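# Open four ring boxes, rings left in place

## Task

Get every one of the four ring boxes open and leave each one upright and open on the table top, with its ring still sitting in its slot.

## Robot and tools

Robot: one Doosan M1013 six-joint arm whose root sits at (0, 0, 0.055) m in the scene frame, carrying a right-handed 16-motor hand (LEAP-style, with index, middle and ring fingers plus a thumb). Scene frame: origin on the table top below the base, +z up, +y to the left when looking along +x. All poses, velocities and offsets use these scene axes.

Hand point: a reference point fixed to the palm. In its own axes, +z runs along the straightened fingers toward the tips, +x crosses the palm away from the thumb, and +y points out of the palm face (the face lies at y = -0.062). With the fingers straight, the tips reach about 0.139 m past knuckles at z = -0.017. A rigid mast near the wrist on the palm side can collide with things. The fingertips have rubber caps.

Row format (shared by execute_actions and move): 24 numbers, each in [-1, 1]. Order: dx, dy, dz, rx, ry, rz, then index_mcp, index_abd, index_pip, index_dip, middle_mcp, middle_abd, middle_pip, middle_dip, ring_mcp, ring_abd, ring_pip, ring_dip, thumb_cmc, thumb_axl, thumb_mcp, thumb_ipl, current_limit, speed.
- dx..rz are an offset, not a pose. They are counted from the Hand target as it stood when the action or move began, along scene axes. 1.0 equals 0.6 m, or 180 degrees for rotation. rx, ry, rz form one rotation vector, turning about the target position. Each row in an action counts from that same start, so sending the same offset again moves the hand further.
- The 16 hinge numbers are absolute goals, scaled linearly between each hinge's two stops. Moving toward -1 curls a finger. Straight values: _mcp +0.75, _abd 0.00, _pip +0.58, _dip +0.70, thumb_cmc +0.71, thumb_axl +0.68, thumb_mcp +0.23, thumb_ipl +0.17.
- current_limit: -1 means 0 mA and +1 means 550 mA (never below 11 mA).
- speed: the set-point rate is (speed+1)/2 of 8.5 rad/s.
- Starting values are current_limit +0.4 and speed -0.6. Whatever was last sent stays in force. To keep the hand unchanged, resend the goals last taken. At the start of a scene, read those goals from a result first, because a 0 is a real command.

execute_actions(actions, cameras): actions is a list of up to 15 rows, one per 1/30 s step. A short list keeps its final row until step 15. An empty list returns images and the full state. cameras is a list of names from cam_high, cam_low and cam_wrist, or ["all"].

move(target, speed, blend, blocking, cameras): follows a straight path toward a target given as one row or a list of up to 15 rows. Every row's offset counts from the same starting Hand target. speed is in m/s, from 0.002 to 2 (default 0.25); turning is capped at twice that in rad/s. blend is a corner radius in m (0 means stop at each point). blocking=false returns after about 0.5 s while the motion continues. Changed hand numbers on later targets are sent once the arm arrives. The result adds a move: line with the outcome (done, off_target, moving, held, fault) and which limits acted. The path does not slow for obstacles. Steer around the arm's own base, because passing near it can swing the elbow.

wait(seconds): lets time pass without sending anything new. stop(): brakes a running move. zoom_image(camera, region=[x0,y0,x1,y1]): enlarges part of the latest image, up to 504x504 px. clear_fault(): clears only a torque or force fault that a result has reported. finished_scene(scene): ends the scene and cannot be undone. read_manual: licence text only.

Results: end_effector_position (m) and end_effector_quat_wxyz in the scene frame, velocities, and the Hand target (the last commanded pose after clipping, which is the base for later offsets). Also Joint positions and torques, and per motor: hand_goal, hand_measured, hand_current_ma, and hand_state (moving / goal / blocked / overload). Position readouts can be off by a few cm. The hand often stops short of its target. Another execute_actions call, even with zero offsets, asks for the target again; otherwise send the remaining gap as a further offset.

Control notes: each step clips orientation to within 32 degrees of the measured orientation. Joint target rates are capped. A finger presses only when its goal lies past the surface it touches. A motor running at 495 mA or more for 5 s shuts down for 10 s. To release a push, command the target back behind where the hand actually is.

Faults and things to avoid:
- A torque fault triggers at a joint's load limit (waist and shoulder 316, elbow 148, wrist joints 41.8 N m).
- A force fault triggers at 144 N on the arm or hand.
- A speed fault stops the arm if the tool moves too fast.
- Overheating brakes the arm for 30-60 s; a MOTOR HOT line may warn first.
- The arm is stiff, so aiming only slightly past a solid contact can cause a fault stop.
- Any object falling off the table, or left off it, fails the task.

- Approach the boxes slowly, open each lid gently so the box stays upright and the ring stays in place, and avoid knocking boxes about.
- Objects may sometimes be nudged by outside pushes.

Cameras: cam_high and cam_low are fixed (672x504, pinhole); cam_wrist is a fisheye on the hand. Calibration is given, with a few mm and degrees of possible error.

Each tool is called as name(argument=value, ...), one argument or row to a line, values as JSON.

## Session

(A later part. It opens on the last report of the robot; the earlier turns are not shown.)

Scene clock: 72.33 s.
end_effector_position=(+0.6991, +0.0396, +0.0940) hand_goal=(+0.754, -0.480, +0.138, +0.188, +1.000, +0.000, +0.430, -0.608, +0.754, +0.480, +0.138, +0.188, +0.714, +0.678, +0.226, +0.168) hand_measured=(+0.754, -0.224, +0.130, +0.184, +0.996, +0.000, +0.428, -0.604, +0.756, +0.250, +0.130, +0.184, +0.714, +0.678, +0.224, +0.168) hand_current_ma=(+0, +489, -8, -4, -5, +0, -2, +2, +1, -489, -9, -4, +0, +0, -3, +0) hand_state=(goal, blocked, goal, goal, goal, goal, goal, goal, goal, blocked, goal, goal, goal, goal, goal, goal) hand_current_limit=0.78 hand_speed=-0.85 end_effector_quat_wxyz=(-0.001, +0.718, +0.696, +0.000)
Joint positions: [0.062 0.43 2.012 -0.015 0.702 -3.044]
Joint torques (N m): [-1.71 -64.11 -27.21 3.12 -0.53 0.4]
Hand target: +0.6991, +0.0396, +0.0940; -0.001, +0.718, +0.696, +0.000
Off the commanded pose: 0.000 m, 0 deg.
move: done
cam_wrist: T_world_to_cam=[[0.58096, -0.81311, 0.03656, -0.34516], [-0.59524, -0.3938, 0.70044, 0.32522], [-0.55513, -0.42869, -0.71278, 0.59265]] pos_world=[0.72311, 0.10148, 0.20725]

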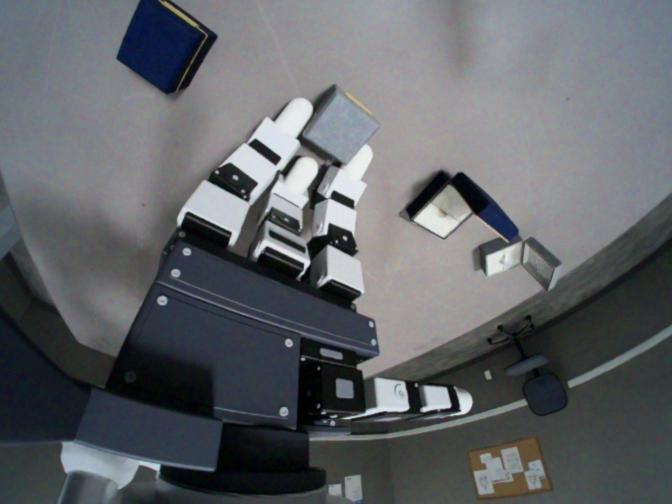

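move(
  target=[
    [0, 0, 0, 0, 0, 0, 0.7534, -0.48, 0.1387, 0.1884, 0.8356, 0.0, 0.308, -0.4725, 0.7534, 0.48, 0.1387, 0.1884, 0.714, 0.678, 0.226, 0.168, 0.78, -0.85],
    [0, 0, 0, 0, 0, 0, 0.7534, -0.48, 0.1387, 0.1884, 0.8699, 0.0, 0.1124, -0.4232, 0.7534, 0.48, 0.1387, 0.1884, 0.714, 0.678, 0.226, 0.168, 0.78, -0.85],
    [0, 0, 0, 0, 0, 0, 0.7534, -0.48, 0.1387, 0.1884, 0.8384, 0.0, 0.1182, -0.5261, 0.7534, 0.48, 0.1387, 0.1884, 0.714, 0.678, 0.226, 0.168, 0.78, -0.85],
    [0, 0, 0, 0, 0, 0, 0.7534, -0.48, 0.1387, 0.1884, 0.7493, 0.0, 0.2146, -0.6725, 0.7534, 0.48, 0.1387, 0.1884, 0.714, 0.678, 0.226, 0.168, 0.78, -0.85],
    [0, 0, 0, 0, 0, 0, 0.7534, -0.48, 0.1387, 0.1884, 0.7671, 0.0, 0.0321, -0.5319, 0.7534, 0.48, 0.1387, 0.1884, 0.714, 0.678, 0.226, 0.168, 0.78, -0.85],
    [0, 0, 0, 0, 0, 0, 0.7534, -0.48, 0.1387, 0.1884, 0.7233, 0.0, -0.0832, -0.429, 0.7534, 0.48, 0.1387, 0.1884, 0.714, 0.678, 0.226, 0.168, 0.78, -0.85],
  ],
  speed=0.1,
  cameras=["cam_wrist", "cam_low"],
)

zoom_image(
  camera="cam_wrist",
  region=[240, 40, 430, 200],
)

zoom_image(
  camera="cam_low",
  region=[380, 280, 480, 360],
)

Scene clock: 77.67 s.
end_effector_position=(+0.6991, +0.0396, +0.0940) hand_goal=(+0.754, -0.480, +0.138, +0.188, +0.724, +0.000, -0.084, -0.428, +0.754, +0.480, +0.138, +0.188, +0.714, +0.678, +0.226, +0.168) hand_measured=(+0.714, -0.236, +0.100, +0.168, +0.774, +0.012, -0.086, -0.466, +0.716, +0.264, +0.100, +0.172, +0.714, +0.678, +0.224, +0.168) hand_current_ma=(-90, +490, -77, -34, +130, +12, -1, -81, -85, -489, -77, -26, +0, +0, -3, +0) hand_state=(blocked, blocked, blocked, blocked, blocked, goal, goal, blocked, blocked, blocked, blocked, goal, goal, goal, goal, goal) hand_current_limit=0.78 hand_speed=-0.85 end_effector_quat_wxyz=(-0.001, +0.718, +0.696, +0.000)
Joint positions: [0.062 0.43 2.012 -0.015 0.702 -3.044]
Joint torques (N m): [-1.32 -63.15 -25.64 3.13 -0.23 0.33]
Hand target: +0.6991, +0.0396, +0.0940; -0.001, +0.718, +0.696, +0.000
Off the commanded pose: 0.000 m, 0 deg.
move: done
cam_wrist: T_world_to_cam=[[0.58096, -0.81311, 0.03656, -0.34516], [-0.59524, -0.3938, 0.70044, 0.32522], [-0.55513, -0.42869, -0.71278, 0.59265]] pos_world=[0.72311, 0.10148, 0.20725]
Images, in order (width x height): cam_low 672x504, cam_wrist 672x504.

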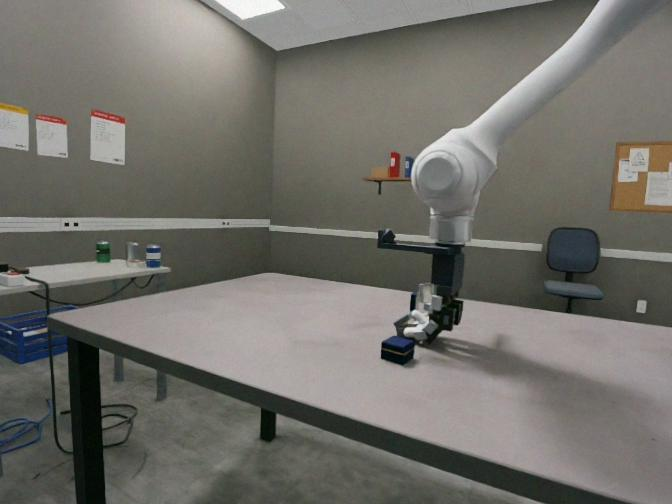

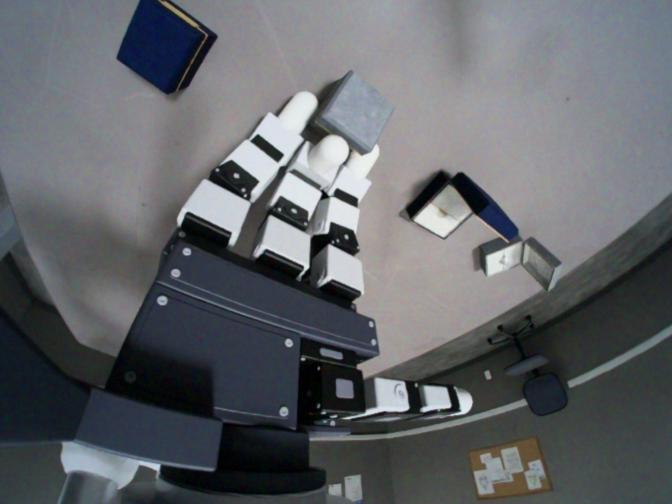

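Scaled by 2.653 from the camera's image (finer frame: 960x720).

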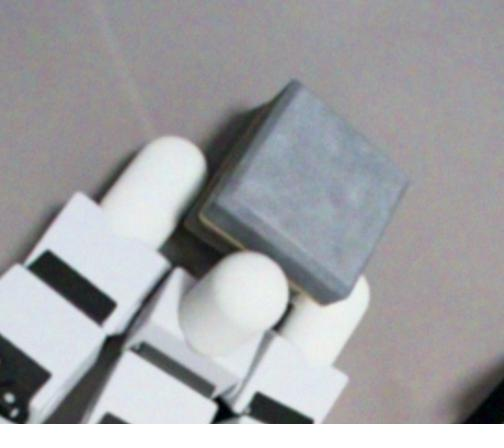

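Scaled by 5.040.

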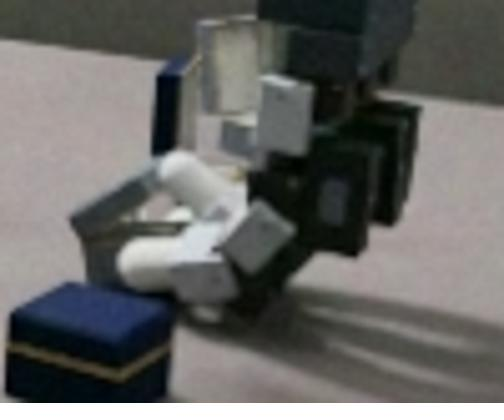

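move(
  target=[
    [0, 0, 0, 0, 0, 0, 0.7534, -0.48, 0.1387, 0.1884, 0.7671, 0.0, 0.0321, -0.5319, 0.7534, 0.48, 0.1387, 0.1884, 0.714, 0.678, 0.226, 0.168, 0.78, -0.85],
    [0, 0, 0, 0, 0, 0, 0.7534, -0.48, 0.1387, 0.1884, 0.81, 0.0, 0.2, -0.62, 0.7534, 0.48, 0.1387, 0.1884, 0.714, 0.678, 0.226, 0.168, 0.78, -0.85],
    [0, 0, 0, 0, 0, 0, 0.7534, -0.48, 0.1387, 0.1884, 1.0, 0.0, 0.4307, -0.6087, 0.7534, 0.48, 0.1387, 0.1884, 0.714, 0.678, 0.226, 0.168, 0.78, -0.85],
  ],
  speed=0.1,
  cameras=["cam_wrist"],
)

zoom_image(
  camera="cam_wrist",
  region=[240, 40, 430, 200],
)

Scene clock: 83.87 s.
end_effector_position=(+0.6991, +0.0396, +0.0940) hand_goal=(+0.754, -0.480, +0.138, +0.188, +1.000, +0.000, +0.430, -0.608, +0.754, +0.480, +0.138, +0.188, +0.714, +0.678, +0.226, +0.168) hand_measured=(+0.742, -0.236, +0.104, +0.170, +0.992, +0.002, +0.428, -0.610, +0.748, +0.264, +0.102, +0.172, +0.714, +0.678, +0.224, +0.168) hand_current_ma=(-17, +489, -66, -30, -11, +2, -2, -2, -5, -489, -76, -26, +0, +0, -3, +0) hand_state=(goal, blocked, blocked, goal, goal, goal, goal, goal, goal, blocked, blocked, goal, goal, goal, goal, goal) hand_current_limit=0.78 hand_speed=-0.85 end_effector_quat_wxyz=(-0.001, +0.718, +0.696, +0.000)
Joint positions: [0.062 0.43 2.012 -0.015 0.702 -3.044]
Joint torques (N m): [-1.41 -64.25 -26.72 3.1 -0.36 0.36]
Hand target: +0.6991, +0.0396, +0.0940; -0.001, +0.718, +0.696, +0.000
Off the commanded pose: 0.000 m, 0 deg.
move: done
cam_wrist: T_world_to_cam=[[0.58096, -0.81311, 0.03656, -0.34516], [-0.59524, -0.3938, 0.70044, 0.32522], [-0.55513, -0.42869, -0.71278, 0.59265]] pos_world=[0.72311, 0.10148, 0.20725]

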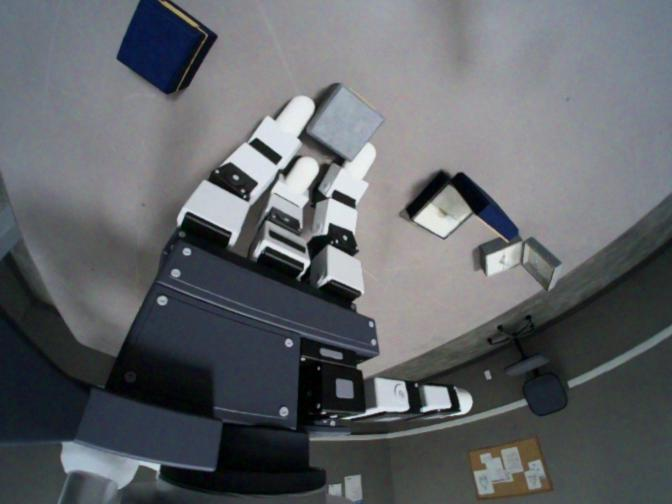

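Scaled by 2.653 from the camera's image (finer frame: 960x720).

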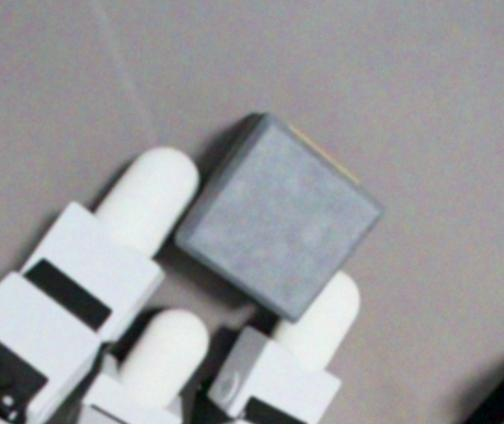

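move(
  target=[
    [0, 0, 0, 0, 0, 0, 0.7534, 0.083, 0.1387, 0.1884, 1.0, 0.0, 0.4307, -0.6087, 0.7534, -0.083, 0.1387, 0.1884, 0.714, 0.678, 0.226, 0.168, 0.78, -0.8],
    [0.0073, -0.0028, 0, 0, 0, 0, 0.7534, 0.083, 0.1387, 0.1884, 1.0, 0.0, 0.4307, -0.6087, 0.7534, -0.083, 0.1387, 0.1884, 0.714, 0.678, 0.226, 0.168, 0.78, -0.85],
    [0.0073, -0.0028, 0, 0, 0, 0, 0.7534, -0.48, 0.1387, 0.1884, 1.0, 0.0, 0.4307, -0.6087, 0.7534, 0.48, 0.1387, 0.1884, 0.714, 0.678, 0.226, 0.168, 0.78, -0.85],
  ],
  speed=0.1,
  cameras=["cam_wrist"],
)

zoom_image(
  camera="cam_wrist",
  region=[240, 40, 430, 200],
)

Scene clock: 88.30 s.
end_effector_position=(+0.7035, +0.0380, +0.0940) hand_goal=(+0.754, -0.480, +0.138, +0.188, +1.000, +0.000, +0.430, -0.608, +0.754, +0.480, +0.138, +0.188, +0.714, +0.678, +0.226, +0.168) hand_measured=(+0.756, -0.224, +0.132, +0.184, +0.992, +0.002, +0.428, -0.610, +0.754, +0.250, +0.130, +0.184, +0.714, +0.678, +0.224, +0.168) hand_current_ma=(+1, +489, -7, -4, -10, +2, -2, -2, +0, -489, -11, -5, +0, +0, -3, +0) hand_state=(goal, blocked, goal, goal, goal, goal, goal, goal, goal, blocked, goal, goal, goal, goal, goal, goal) hand_current_limit=0.78 hand_speed=-0.85 end_effector_quat_wxyz=(-0.001, +0.718, +0.696, +0.000)
Joint positions: [0.059 0.434 2.004 -0.015 0.705 -3.047]
Joint torques (N m): [-1.69 -65.23 -26.89 3.1 -0.45 0.34]
Hand target: +0.7035, +0.0380, +0.0940; -0.001, +0.718, +0.696, +0.000
Off the commanded pose: 0.000 m, 0 deg.
move: done
cam_wrist: T_world_to_cam=[[0.58096, -0.81311, 0.03656, -0.3491], [-0.59524, -0.3938, 0.70044, 0.32717], [-0.55513, -0.42869, -0.71278, 0.59436]] pos_world=[0.72751, 0.09978, 0.20725]

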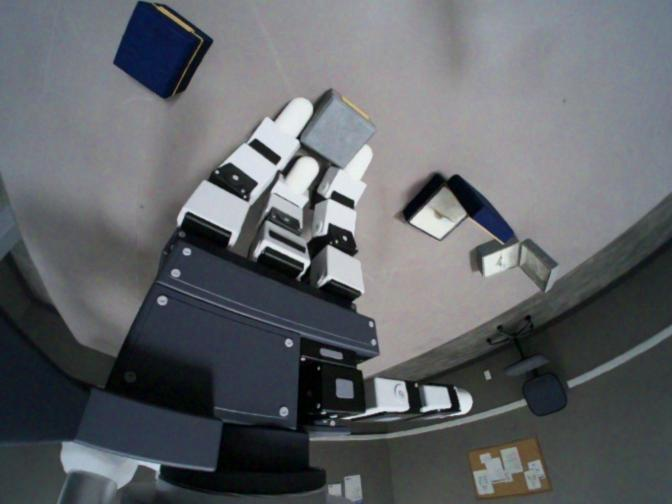

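Scaled by 2.653 from the camera's image (finer frame: 960x720).

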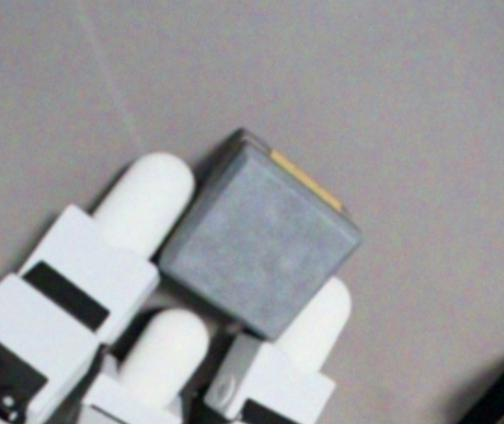

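move(
  target=[
    [0, 0, 0, 0, 0, 0, 0.7534, -0.48, 0.1387, 0.1884, 0.8137, 0.0, 0.3956, -0.5217, 0.7534, 0.48, 0.1387, 0.1884, 0.714, 0.678, 0.226, 0.168, 0.78, -0.85],
    [0, 0, 0, 0, 0, 0, 0.7534, -0.48, 0.1387, 0.1884, 0.8507, 0.0, 0.2234, -0.4768, 0.7534, 0.48, 0.1387, 0.1884, 0.714, 0.678, 0.226, 0.168, 0.78, -0.85],
    [0, 0, 0, 0, 0, 0, 0.7534, -0.48, 0.1387, 0.1884, 0.8808, 0.0, 0.0832, -0.442, 0.7534, 0.48, 0.1387, 0.1884, 0.714, 0.678, 0.226, 0.168, 0.78, -0.85],
    [0, 0, 0, 0, 0, 0, 0.7534, -0.48, 0.1387, 0.1884, 0.8027, 0.0, 0.1723, -0.5783, 0.7534, 0.48, 0.1387, 0.1884, 0.714, 0.678, 0.226, 0.168, 0.78, -0.85],
  ],
  speed=0.1,
  cameras=["cam_wrist", "cam_low"],
)

zoom_image(
  camera="cam_wrist",
  region=[260, 60, 400, 180],
)

zoom_image(
  camera="cam_low",
  region=[390, 295, 450, 355],
)

Scene clock: 93.93 s.
end_effector_position=(+0.7035, +0.0380, +0.0940) hand_goal=(+0.754, -0.480, +0.138, +0.188, +0.802, +0.000, +0.172, -0.578, +0.754, +0.480, +0.138, +0.188, +0.714, +0.678, +0.226, +0.168) hand_measured=(+0.726, -0.228, +0.106, +0.170, +0.890, +0.004, +0.196, -0.562, +0.728, +0.266, +0.108, +0.174, +0.714, +0.678, +0.224, +0.168) hand_current_ma=(-58, +489, -63, -30, +277, +3, +44, +22, -50, -489, -58, -20, +0, +0, -3, +0) hand_state=(blocked, blocked, blocked, goal, blocked, goal, blocked, goal, blocked, blocked, blocked, goal, goal, goal, goal, goal) hand_current_limit=0.78 hand_speed=-0.85 end_effector_quat_wxyz=(-0.001, +0.718, +0.696, +0.000)
Joint positions: [0.059 0.434 2.004 -0.015 0.705 -3.047]
Joint torques (N m): [-1.71 -64.47 -26.85 3.13 -0.5 0.31]
Hand target: +0.7035, +0.0380, +0.0940; -0.001, +0.718, +0.696, +0.000
Off the commanded pose: 0.000 m, 0 deg.
move: done
cam_wrist: T_world_to_cam=[[0.58096, -0.81311, 0.03656, -0.3491], [-0.59524, -0.3938, 0.70044, 0.32717], [-0.55513, -0.42869, -0.71278, 0.59436]] pos_world=[0.72751, 0.09978, 0.20725]
Images, in order (width x height): cam_low 672x504, cam_wrist 672x504.

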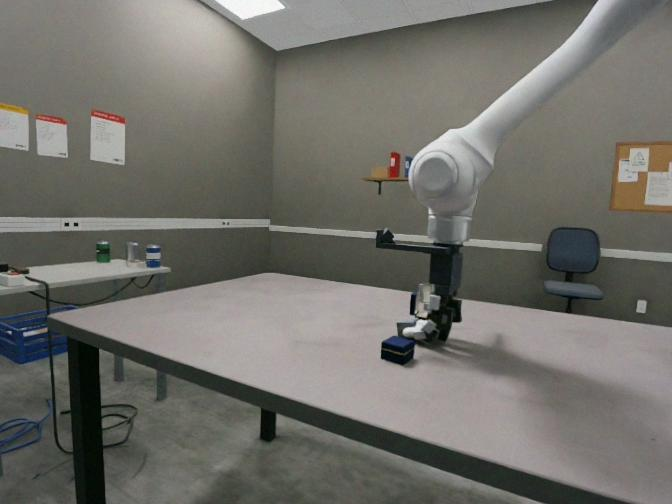

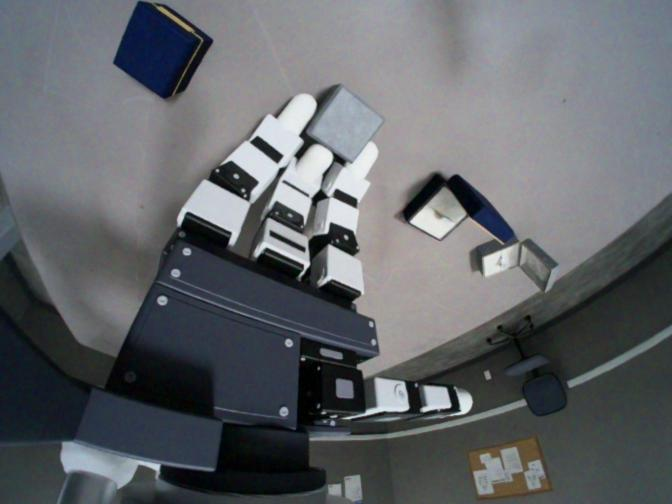

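Scaled by 3.600 from the camera's image (finer frame: 960x720).

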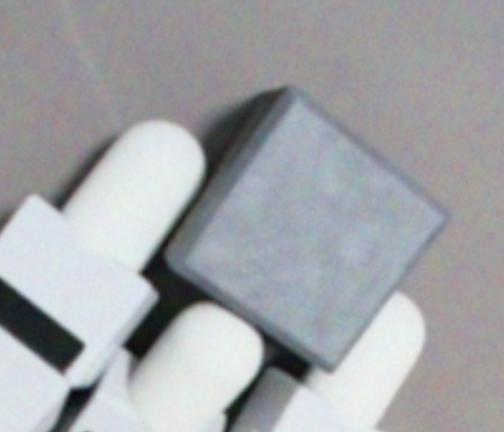

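Scaled by 8.400.

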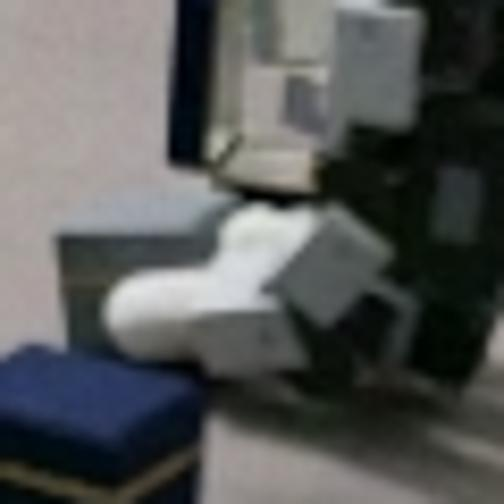

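move(
  target=[
    [0, 0, 0, 0, 0, 0, 0.78, -0.48, 0.1387, 0.1884, 0.7918, 0.0, 0.1182, -0.5565, 0.78, 0.48, 0.1387, 0.1884, 0.714, 0.678, 0.226, 0.168, 0.78, -0.85],
    [0, 0, 0, 0, 0, 0, 0.78, -0.48, 0.1387, 0.1884, 0.763, 0.0, 0.0905, -0.5855, 0.78, 0.48, 0.1387, 0.1884, 0.714, 0.678, 0.226, 0.168, 0.78, -0.85],
    [0, 0, 0, 0, 0, 0, 0.78, -0.48, 0.1387, 0.1884, 0.7288, 0.0, 0.0321, -0.5783, 0.78, 0.48, 0.1387, 0.1884, 0.714, 0.678, 0.226, 0.168, 0.78, -0.85],
  ],
  speed=0.1,
  cameras=["cam_wrist", "cam_low"],
)

zoom_image(
  camera="cam_wrist",
  region=[260, 60, 400, 180],
)

zoom_image(
  camera="cam_low",
  region=[390, 295, 450, 355],
)

Scene clock: 104.47 s.
end_effector_position=(+0.7035, +0.0380, +0.0940) hand_goal=(+0.780, -0.480, +0.138, +0.188, +0.728, +0.000, +0.032, -0.578, +0.780, +0.480, +0.138, +0.188, +0.714, +0.678, +0.226, +0.168) hand_measured=(+0.726, -0.232, +0.098, +0.166, +0.780, +0.014, +0.034, -0.592, +0.728, +0.268, +0.098, +0.172, +0.714, +0.678, +0.224, +0.168) hand_current_ma=(-143, +490, -87, -36, +134, +17, +2, -20, -133, -489, -87, -25, +0, +0, -3, +0) hand_state=(blocked, blocked, blocked, blocked, blocked, goal, goal, goal, blocked, blocked, blocked, goal, goal, goal, goal, goal) hand_current_limit=0.78 hand_speed=-0.85 end_effector_quat_wxyz=(-0.001, +0.718, +0.696, +0.000)
Joint positions: [0.059 0.434 2.004 -0.015 0.705 -3.047]
Joint torques (N m): [-1.29 -63.72 -25.99 3.21 -0.14 0.36]
Hand target: +0.7035, +0.0380, +0.0940; -0.001, +0.718, +0.696, +0.000
Off the commanded pose: 0.000 m, 0 deg.
move: done
cam_wrist: T_world_to_cam=[[0.58096, -0.81311, 0.03656, -0.3491], [-0.59524, -0.3938, 0.70044, 0.32717], [-0.55513, -0.42869, -0.71278, 0.59436]] pos_world=[0.72751, 0.09978, 0.20725]
Images, in order (width x height): cam_low 672x504, cam_wrist 672x504.

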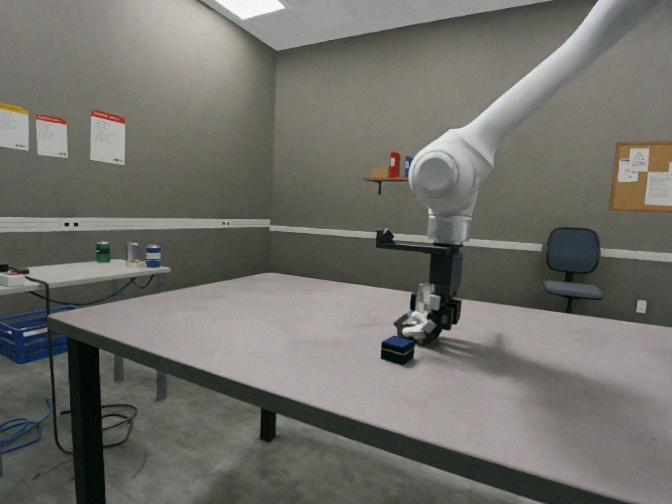

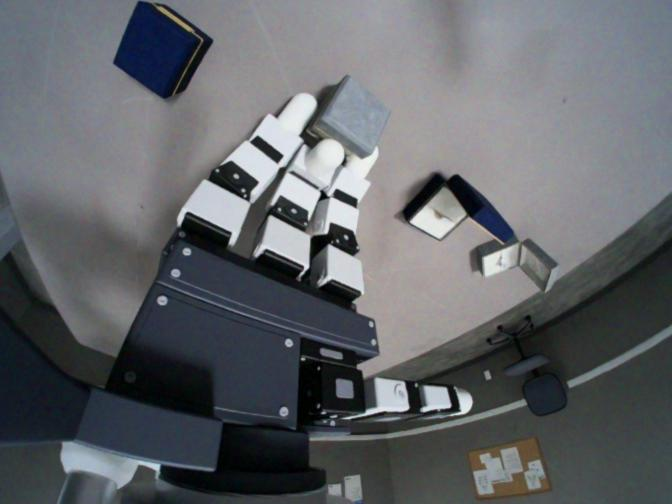

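Scaled by 3.600 from the camera's image (finer frame: 960x720).

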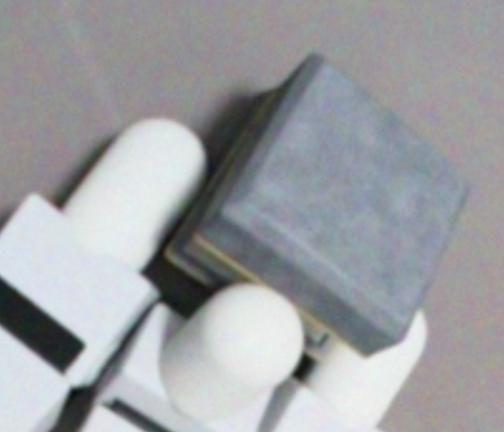

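Scaled by 8.400.

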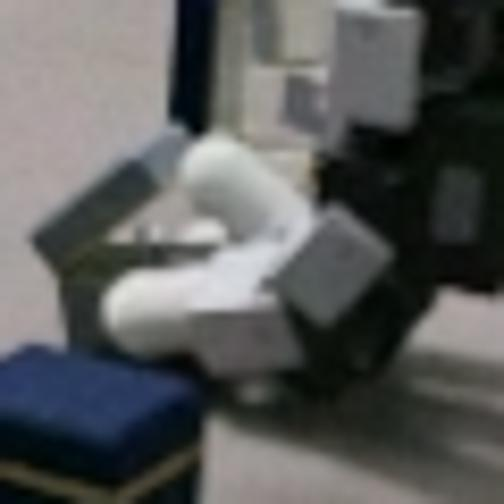

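move(
  target=[
    [0, 0, 0, 0, 0, 0, 0.78, -0.48, 0.1387, 0.1884, 0.6712, 0.0, -0.0365, -0.5217, 0.78, 0.48, 0.1387, 0.1884, 0.714, 0.678, 0.226, 0.168, 0.78, -0.85],
    [0, 0, 0, 0, 0, 0, 0.78, -0.48, 0.1387, 0.1884, 0.6644, 0.0, -0.1285, -0.4043, 0.78, 0.48, 0.1387, 0.1884, 0.714, 0.678, 0.226, 0.168, 0.78, -0.85],
  ],
  speed=0.1,
  cameras=["cam_wrist", "cam_low"],
)

zoom_image(
  camera="cam_wrist",
  region=[260, 60, 400, 180],
)

zoom_image(
  camera="cam_low",
  region=[390, 295, 450, 355],
)

Scene clock: 107.70 s.
end_effector_position=(+0.7035, +0.0380, +0.0940) hand_goal=(+0.780, -0.480, +0.138, +0.188, +0.664, +0.000, -0.128, -0.404, +0.780, +0.480, +0.138, +0.188, +0.714, +0.678, +0.226, +0.168) hand_measured=(+0.764, -0.232, +0.098, +0.166, +0.670, +0.002, -0.122, -0.406, +0.772, +0.268, +0.098, +0.172, +0.714, +0.678, +0.224, +0.168) hand_current_ma=(-27, +489, -87, -36, +6, +2, +7, -2, -12, -489, -87, -25, +0, +0, -3, +0) hand_state=(goal, blocked, blocked, blocked, goal, goal, goal, goal, goal, blocked, blocked, goal, goal, goal, goal, goal) hand_current_limit=0.78 hand_speed=-0.85 end_effector_quat_wxyz=(-0.001, +0.718, +0.696, +0.000)
Joint positions: [0.059 0.434 2.004 -0.015 0.705 -3.047]
Joint torques (N m): [-1.12 -64.57 -26.76 3.21 -0.34 0.38]
Hand target: +0.7035, +0.0380, +0.0940; -0.001, +0.718, +0.696, +0.000
Off the commanded pose: 0.000 m, 0 deg.
move: done
cam_wrist: T_world_to_cam=[[0.58096, -0.81311, 0.03656, -0.3491], [-0.59524, -0.3938, 0.70044, 0.32717], [-0.55513, -0.42869, -0.71278, 0.59436]] pos_world=[0.72751, 0.09978, 0.20725]
Images, in order (width x height): cam_low 672x504, cam_wrist 672x504.

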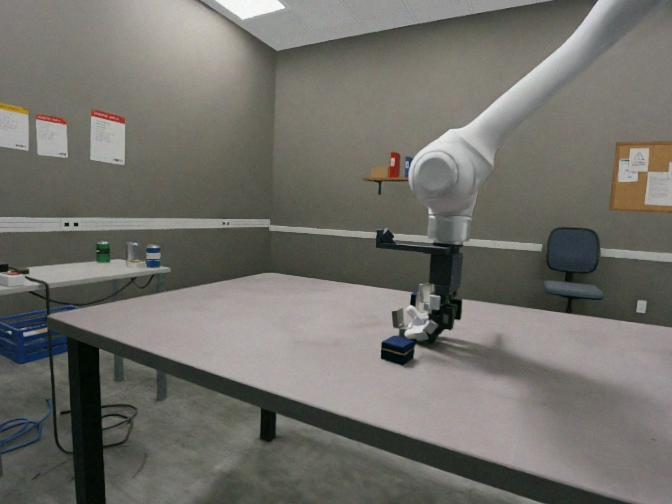

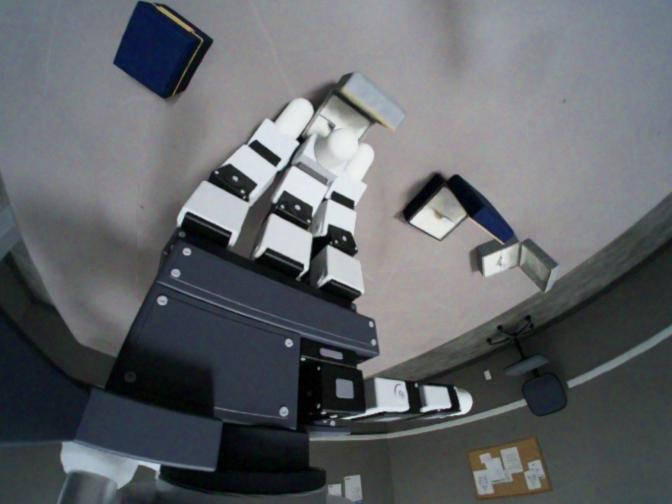

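Scaled by 3.600 from the camera's image (finer frame: 960x720).

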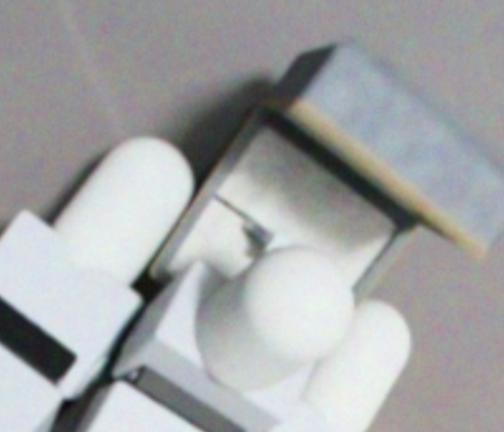

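Scaled by 8.400.

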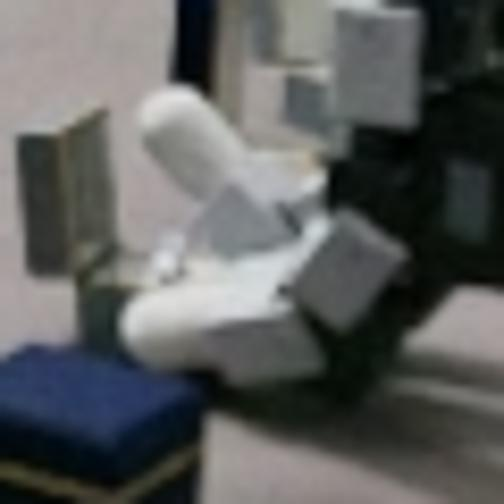

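zoom_image(
  camera="cam_wrist",
  region=[100, 0, 225, 105],
)

move(
  target=[
    [0, 0, 0, 0, 0, 0, 0.7534, 0.083, 0.1387, 0.1884, 0.6644, 0.0, -0.1285, -0.4043, 0.7534, -0.083, 0.1387, 0.1884, 0.714, 0.678, 0.226, 0.168, 0.4, -0.8],
    [0, 0, 0.1525, 0, 0, 0, 0.7534, 0.083, 0.1387, 0.1884, 0.6644, 0.0, -0.1285, -0.4043, 0.7534, -0.083, 0.1387, 0.1884, 0.714, 0.678, 0.226, 0.168, 0.4, -0.6],
  ],
  speed=0.25,
  cameras=["cam_wrist"],
)

zoom_image(
  camera="cam_wrist",
  region=[150, 0, 460, 200],
)

Scaled by 4.032 from the camera's image (finer frame: 960x720).

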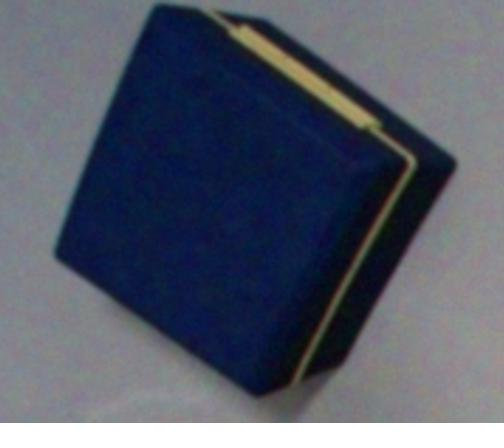

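Scene clock: 110.67 s.
end_effector_position=(+0.7035, +0.0380, +0.1855) hand_goal=(+0.754, +0.084, +0.138, +0.188, +0.664, +0.000, -0.128, -0.404, +0.754, -0.082, +0.138, +0.188, +0.714, +0.678, +0.226, +0.168) hand_measured=(+0.752, +0.080, +0.136, +0.186, +0.668, +0.002, -0.122, -0.406, +0.756, -0.078, +0.136, +0.186, +0.714, +0.678, +0.224, +0.168) hand_current_ma=(-1, -3, -1, -2, +5, +2, +6, -2, +2, +2, -1, -2, +0, +0, -3, +0) hand_state=(goal, goal, goal, goal, goal, goal, goal, goal, goal, goal, goal, goal, goal, goal, goal, goal) hand_current_limit=0.40 hand_speed=-0.60 end_effector_quat_wxyz=(-0.001, +0.718, +0.696, +0.000)
Joint positions: [0.061 0.321 1.952 -0.012 0.871 -3.049]
Joint torques (N m): [-1.96 -58.52 -31.83 3.62 -0.48 0.34]
Hand target: +0.7035, +0.0380, +0.1855; -0.001, +0.718, +0.696, +0.000
Off the commanded pose: 0.000 m, 0 deg.
move: done
cam_wrist: T_world_to_cam=[[0.58096, -0.81311, 0.03656, -0.35245], [-0.59524, -0.3938, 0.70044, 0.26309], [-0.55513, -0.42869, -0.71278, 0.65958]] pos_world=[0.72751, 0.09978, 0.29875]

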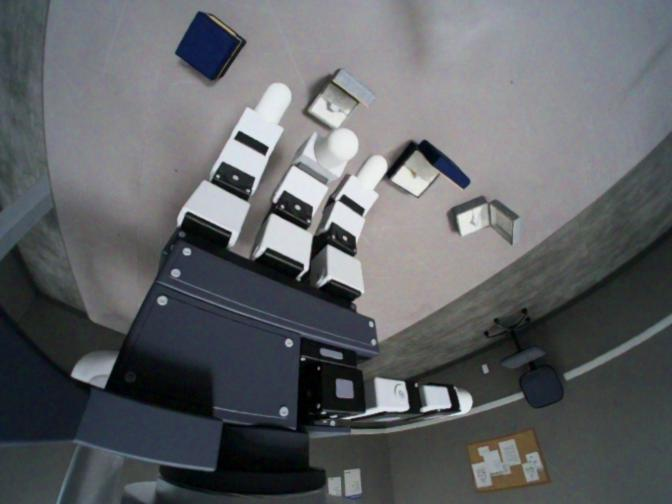

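Scaled by 1.626 from the camera's image (finer frame: 960x720).

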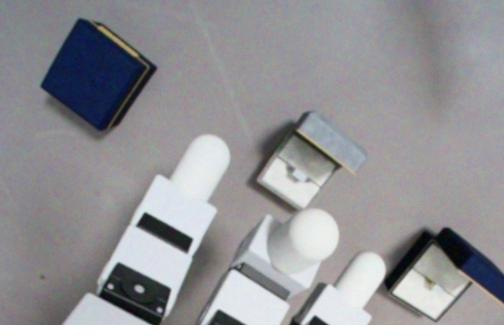

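move(
  target=[
    [-0.0407, 0.2413, -0.0342, 0, 0, -0.0344, 0.7534, 0.083, 0.1387, 0.1884, 1.0, 0.0, 0.4307, -0.6087, 0.7534, -0.083, 0.1387, 0.1884, 0.714, 0.678, 0.226, 0.168, 0.4, -0.5],
    [-0.0407, 0.2413, -0.1517, 0, 0, -0.0344, 0.7534, 0.083, 0.1387, 0.1884, 1.0, 0.0, 0.4307, -0.6087, 0.7534, -0.083, 0.1387, 0.1884, 0.714, 0.678, 0.226, 0.168, 0.4, -0.5],
  ],
  speed=[0.35, 0.2],
  blend=[0.02, 0],
  cameras=["cam_wrist"],
)

zoom_image(
  camera="cam_wrist",
  region=[240, 40, 430, 200],
)

Scene clock: 114.67 s.
end_effector_position=(+0.6790, +0.1828, +0.0946) hand_goal=(+0.754, +0.084, +0.138, +0.188, +1.000, +0.000, +0.430, -0.608, +0.754, -0.082, +0.138, +0.188, +0.714, +0.678, +0.226, +0.168) hand_measured=(+0.752, +0.080, +0.136, +0.186, +0.994, +0.002, +0.428, -0.604, +0.756, -0.080, +0.136, +0.186, +0.714, +0.678, +0.224, +0.168) hand_current_ma=(-1, -2, -1, -2, -7, +1, -2, +2, +2, +2, -1, -2, +0, +0, -3, +0) hand_state=(goal, goal, goal, goal, goal, goal, goal, goal, goal, goal, goal, goal, goal, goal, goal, goal) hand_current_limit=0.40 hand_speed=-0.50 end_effector_quat_wxyz=(-0.001, +0.755, +0.656, +0.000)
Joint positions: [0.306 0.452 1.976 -0.013 0.718 -2.694]
Joint torques (N m): [-1.9 -66.78 -27.3 3.17 -0.38 0.29]
Hand target: +0.6790, +0.1827, +0.0945; -0.001, +0.755, +0.656, +0.000
Off the commanded pose: 0.000 m, 0 deg.
move: done
cam_wrist: T_world_to_cam=[[0.48994, -0.87099, 0.03657, -0.14475], [-0.63427, -0.32738, 0.70038, 0.38369], [-0.59805, -0.36634, -0.71284, 0.661]] pos_world=[0.70959, 0.24168, 0.20775]

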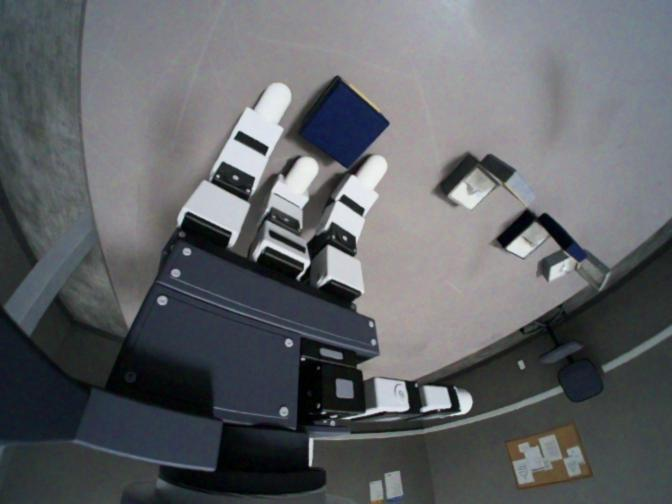

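Scaled by 2.653 from the camera's image (finer frame: 960x720).

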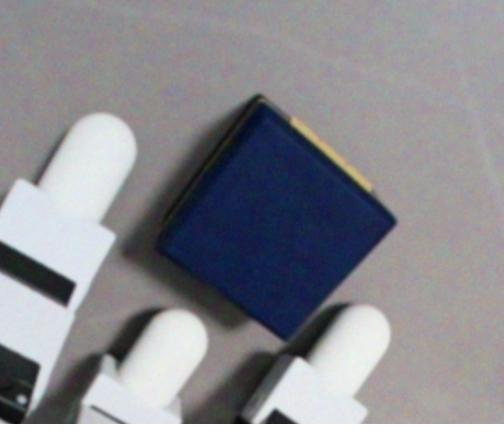

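move(
  target=[
    [0.0019, -0.002, 0, 0, 0, 0, 0.7534, 0.083, 0.1387, 0.1884, 1.0, 0.0, 0.4307, -0.6087, 0.7534, -0.083, 0.1387, 0.1884, 0.714, 0.678, 0.226, 0.168, 0.78, -0.85],
    [0.0019, -0.002, 0, 0, 0, 0, 0.7534, -0.42, 0.1387, 0.1884, 1.0, 0.0, 0.4307, -0.6087, 0.7534, 0.42, 0.1387, 0.1884, 0.714, 0.678, 0.226, 0.168, 0.78, -0.85],
    [0.0019, -0.002, 0, 0, 0, 0, 0.7534, -0.42, 0.1387, 0.1884, 0.8356, 0.0, 0.308, -0.4725, 0.7534, 0.42, 0.1387, 0.1884, 0.714, 0.678, 0.226, 0.168, 0.78, -0.85],
    [0.0019, -0.002, 0, 0, 0, 0, 0.7534, -0.42, 0.1387, 0.1884, 0.8699, 0.0, 0.1124, -0.4232, 0.7534, 0.42, 0.1387, 0.1884, 0.714, 0.678, 0.226, 0.168, 0.78, -0.85],
    [0.0019, -0.002, 0, 0, 0, 0, 0.7534, -0.42, 0.1387, 0.1884, 0.8384, 0.0, 0.1182, -0.5261, 0.7534, 0.42, 0.1387, 0.1884, 0.714, 0.678, 0.226, 0.168, 0.78, -0.85],
    [0.0019, -0.002, 0, 0, 0, 0, 0.7534, -0.42, 0.1387, 0.1884, 0.7493, 0.0, 0.2146, -0.6725, 0.7534, 0.42, 0.1387, 0.1884, 0.714, 0.678, 0.226, 0.168, 0.78, -0.85],
  ],
  speed=0.1,
  cameras=["cam_wrist"],
)

zoom_image(
  camera="cam_wrist",
  region=[240, 40, 430, 200],
)

move(
  target=[
    [0, 0, 0, 0, 0, 0, 0.7534, -0.42, 0.1387, 0.1884, 0.7904, 0.0, -0.0029, -0.5217, 0.7534, 0.42, 0.1387, 0.1884, 0.714, 0.678, 0.226, 0.168, 0.78, -0.85],
    [0, 0, 0, 0, 0, 0, 0.7534, -0.42, 0.1387, 0.1884, 0.7644, 0.0, -0.2146, -0.342, 0.7534, 0.42, 0.1387, 0.1884, 0.714, 0.678, 0.226, 0.168, 0.78, -0.85],
    [0, 0, 0, 0, 0, 0, 0.7534, -0.42, 0.1387, 0.1884, 0.7397, 0.0, -0.3066, -0.2029, 0.7534, 0.42, 0.1387, 0.1884, 0.714, 0.678, 0.226, 0.168, 0.78, -0.85],
  ],
  speed=0.1,
  cameras=["cam_wrist", "cam_low"],
)

zoom_image(
  camera="cam_wrist",
  region=[240, 40, 430, 200],
)

zoom_image(
  camera="cam_low",
  region=[370, 310, 450, 380],
)

Scene clock: 121.07 s.
end_effector_position=(+0.6802, +0.1815, +0.0945) hand_goal=(+0.754, -0.420, +0.138, +0.188, +0.750, +0.000, +0.214, -0.672, +0.754, +0.420, +0.138, +0.188, +0.714, +0.678, +0.226, +0.168) hand_measured=(+0.742, -0.168, +0.116, +0.176, +0.758, +0.002, +0.214, -0.666, +0.752, +0.204, +0.114, +0.178, +0.714, +0.678, +0.224, +0.168) hand_current_ma=(-19, +489, -40, -15, +10, +2, +0, +6, -3, -489, -40, -13, +0, +0, -3, +0) hand_state=(goal, blocked, blocked, goal, goal, goal, goal, goal, goal, blocked, blocked, goal, goal, goal, goal, goal) hand_current_limit=0.78 hand_speed=-0.85 end_effector_quat_wxyz=(-0.001, +0.755, +0.656, +0.000)
Joint positions: [0.304 0.453 1.975 -0.013 0.718 -2.696]
Joint torques (N m): [-1.85 -66.19 -27.45 3.25 -0.46 0.36]
Hand target: +0.6802, +0.1815, +0.0945; -0.001, +0.755, +0.656, +0.000
Off the commanded pose: 0.000 m, 0 deg.
move: done
cam_wrist: T_world_to_cam=[[0.48995, -0.87099, 0.03657, -0.14648], [-0.63423, -0.32735, 0.70043, 0.38398], [-0.59809, -0.36636, -0.71279, 0.66127]] pos_world=[0.71079, 0.24038, 0.20775]

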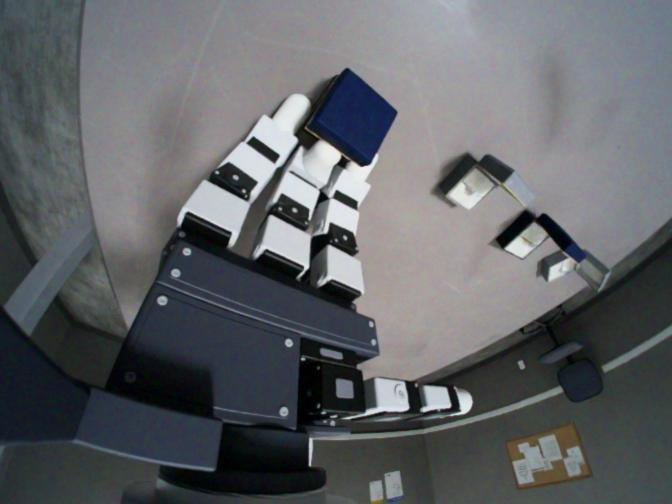

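Scaled by 2.653 from the camera's image (finer frame: 960x720).

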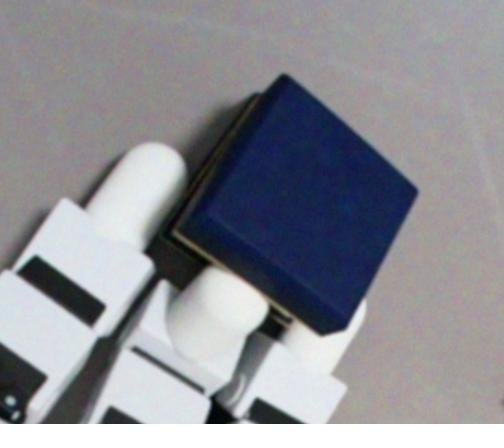

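Scene clock: 122.93 s.
end_effector_position=(+0.6802, +0.1815, +0.0945) hand_goal=(+0.754, -0.420, +0.138, +0.188, +0.740, +0.000, -0.306, -0.202, +0.754, +0.420, +0.138, +0.188, +0.714, +0.678, +0.226, +0.168) hand_measured=(+0.744, -0.168, +0.116, +0.176, +0.744, +0.002, -0.300, -0.204, +0.752, +0.204, +0.114, +0.178, +0.714, +0.678, +0.224, +0.168) hand_current_ma=(-14, +489, -40, -15, +5, +2, +7, -2, -1, -489, -40, -13, +0, +0, -3, +0) hand_state=(goal, blocked, blocked, goal, goal, goal, goal, goal, goal, blocked, blocked, goal, goal, goal, goal, goal) hand_current_limit=0.78 hand_speed=-0.85 end_effector_quat_wxyz=(-0.001, +0.755, +0.656, +0.000)
Joint positions: [0.304 0.453 1.975 -0.013 0.718 -2.696]
Joint torques (N m): [-1.66 -66.93 -27.27 3.14 -0.47 0.35]
Hand target: +0.6802, +0.1815, +0.0945; -0.001, +0.755, +0.656, +0.000
Off the commanded pose: 0.000 m, 0 deg.
move: done
cam_wrist: T_world_to_cam=[[0.48995, -0.87099, 0.03657, -0.14648], [-0.63423, -0.32735, 0.70043, 0.38398], [-0.59809, -0.36636, -0.71279, 0.66127]] pos_world=[0.71079, 0.24038, 0.20775]
Images, in order (width x height): cam_low 672x504, cam_wrist 672x504.

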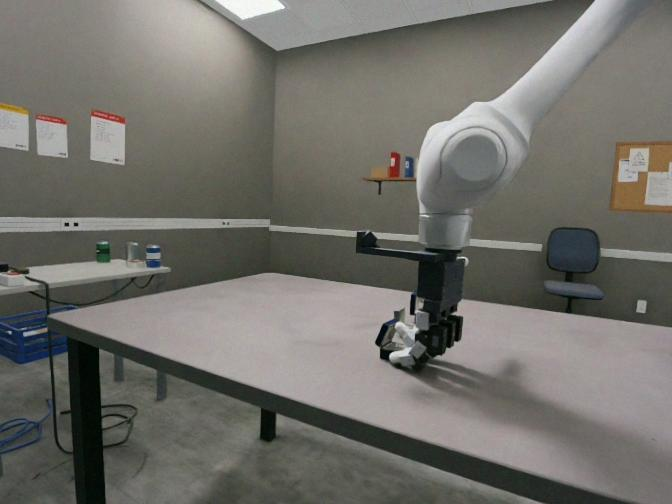

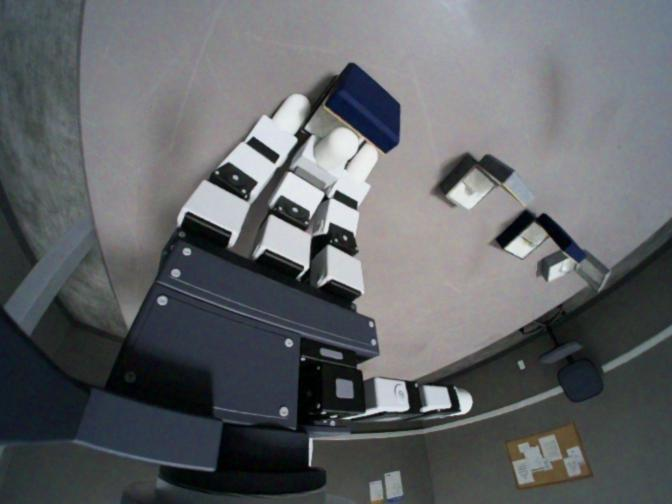

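Scaled by 2.653 from the camera's image (finer frame: 960x720).

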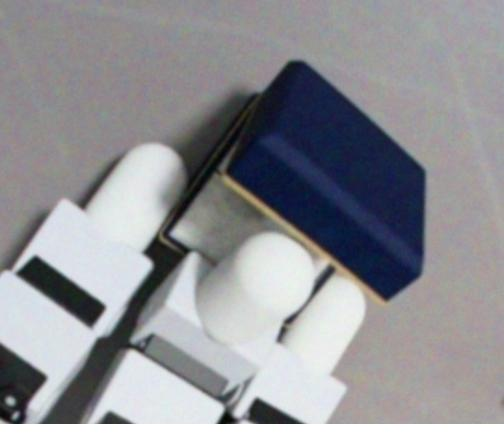

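Scaled by 6.300.

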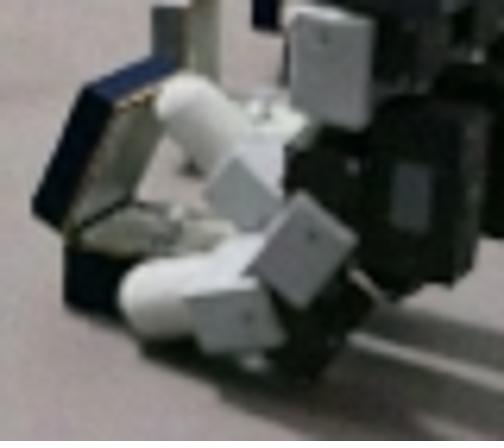

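Lid is at about 60° with the tip under its edge. Continuing with the final push.

move(
  target=[
    [0, 0, 0, 0, 0, 0, 0.7534, -0.42, 0.1387, 0.1884, 0.7438, 0.0, -0.308, -0.029, 0.7534, 0.42, 0.1387, 0.1884, 0.714, 0.678, 0.226, 0.168, 0.78, -0.85],
    [0, 0, 0, 0, 0, 0, 0.7534, -0.42, 0.1387, 0.1884, 0.7192, 0.0, -0.3504, 0.087, 0.7534, 0.42, 0.1387, 0.1884, 0.714, 0.678, 0.226, 0.168, 0.78, -0.85],
    [0, 0, 0, 0, 0, 0, 0.7534, -0.42, 0.1387, 0.1884, 0.6959, 0.0, -0.3927, 0.1971, 0.7534, 0.42, 0.1387, 0.1884, 0.714, 0.678, 0.226, 0.168, 0.78, -0.85],
    [0, 0, 0, 0, 0, 0, 0.7534, -0.42, 0.1387, 0.1884, 0.6411, 0.0, -0.4277, 0.3623, 0.7534, 0.42, 0.1387, 0.1884, 0.714, 0.678, 0.226, 0.168, 0.78, -0.85],
  ],
  speed=0.1,
  cameras=["cam_wrist", "cam_low"],
)

zoom_image(
  camera="cam_wrist",
  region=[240, 20, 450, 200],
)

zoom_image(
  camera="cam_low",
  region=[370, 310, 450, 380],
)

Scene clock: 127.37 s.
end_effector_position=(+0.6802, +0.1815, +0.0945) hand_goal=(+0.754, -0.420, +0.138, +0.188, +0.642, +0.000, -0.428, +0.362, +0.754, +0.420, +0.138, +0.188, +0.714, +0.678, +0.226, +0.168) hand_measured=(+0.744, -0.168, +0.116, +0.176, +0.652, +0.002, -0.420, +0.360, +0.754, +0.204, +0.114, +0.178, +0.714, +0.678, +0.224, +0.168) hand_current_ma=(-14, +490, -40, -15, +13, +2, +9, -2, -1, -489, -40, -13, +0, +0, -3, +0) hand_state=(goal, blocked, blocked, goal, goal, goal, goal, goal, goal, blocked, blocked, goal, goal, goal, goal, goal) hand_current_limit=0.78 hand_speed=-0.85 end_effector_quat_wxyz=(-0.001, +0.755, +0.656, +0.000)
Joint positions: [0.304 0.453 1.975 -0.013 0.718 -2.696]
Joint torques (N m): [-1.69 -66.26 -27.39 3.19 -0.48 0.43]
Hand target: +0.6802, +0.1815, +0.0945; -0.001, +0.755, +0.656, +0.000
Off the commanded pose: 0.000 m, 0 deg.
move: done
cam_wrist: T_world_to_cam=[[0.48995, -0.87099, 0.03657, -0.14648], [-0.63423, -0.32735, 0.70043, 0.38398], [-0.59809, -0.36636, -0.71279, 0.66127]] pos_world=[0.71079, 0.24038, 0.20775]
Images, in order (width x height): cam_low 672x504, cam_wrist 672x504.

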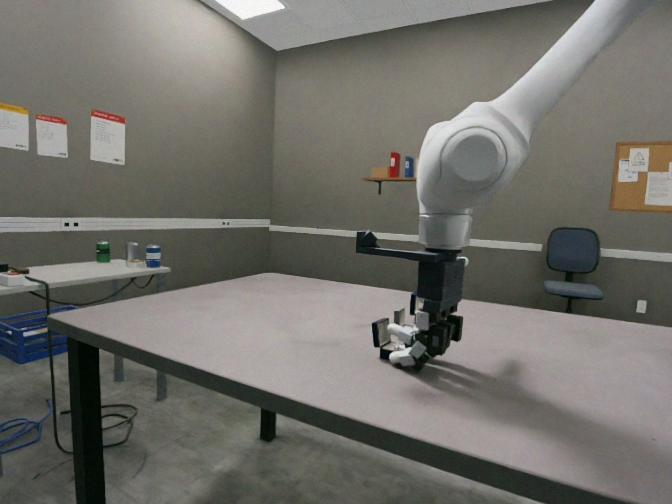

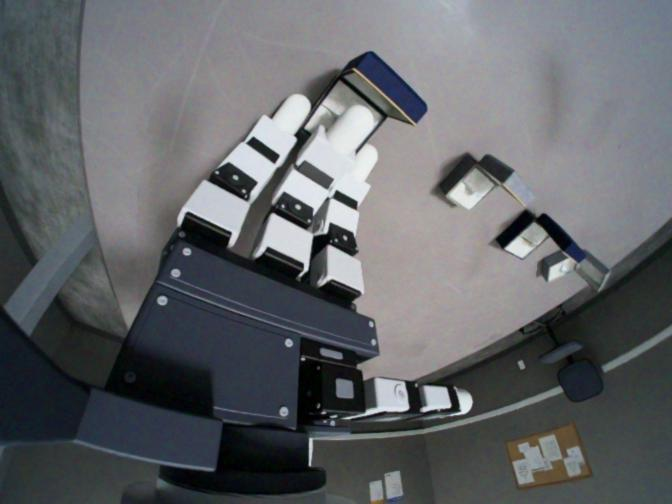

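Scaled by 2.400 from the camera's image (finer frame: 960x720).

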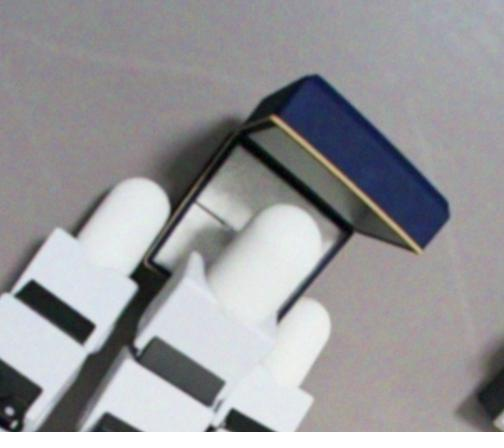

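Scaled by 6.300.

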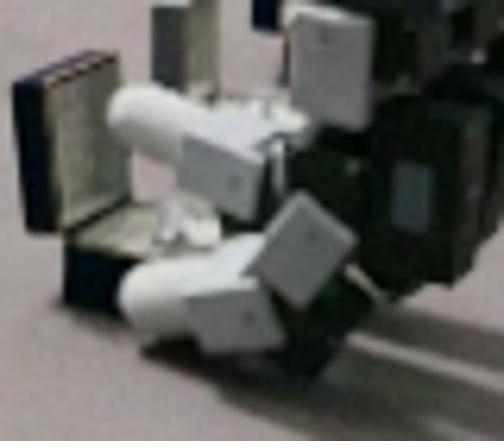

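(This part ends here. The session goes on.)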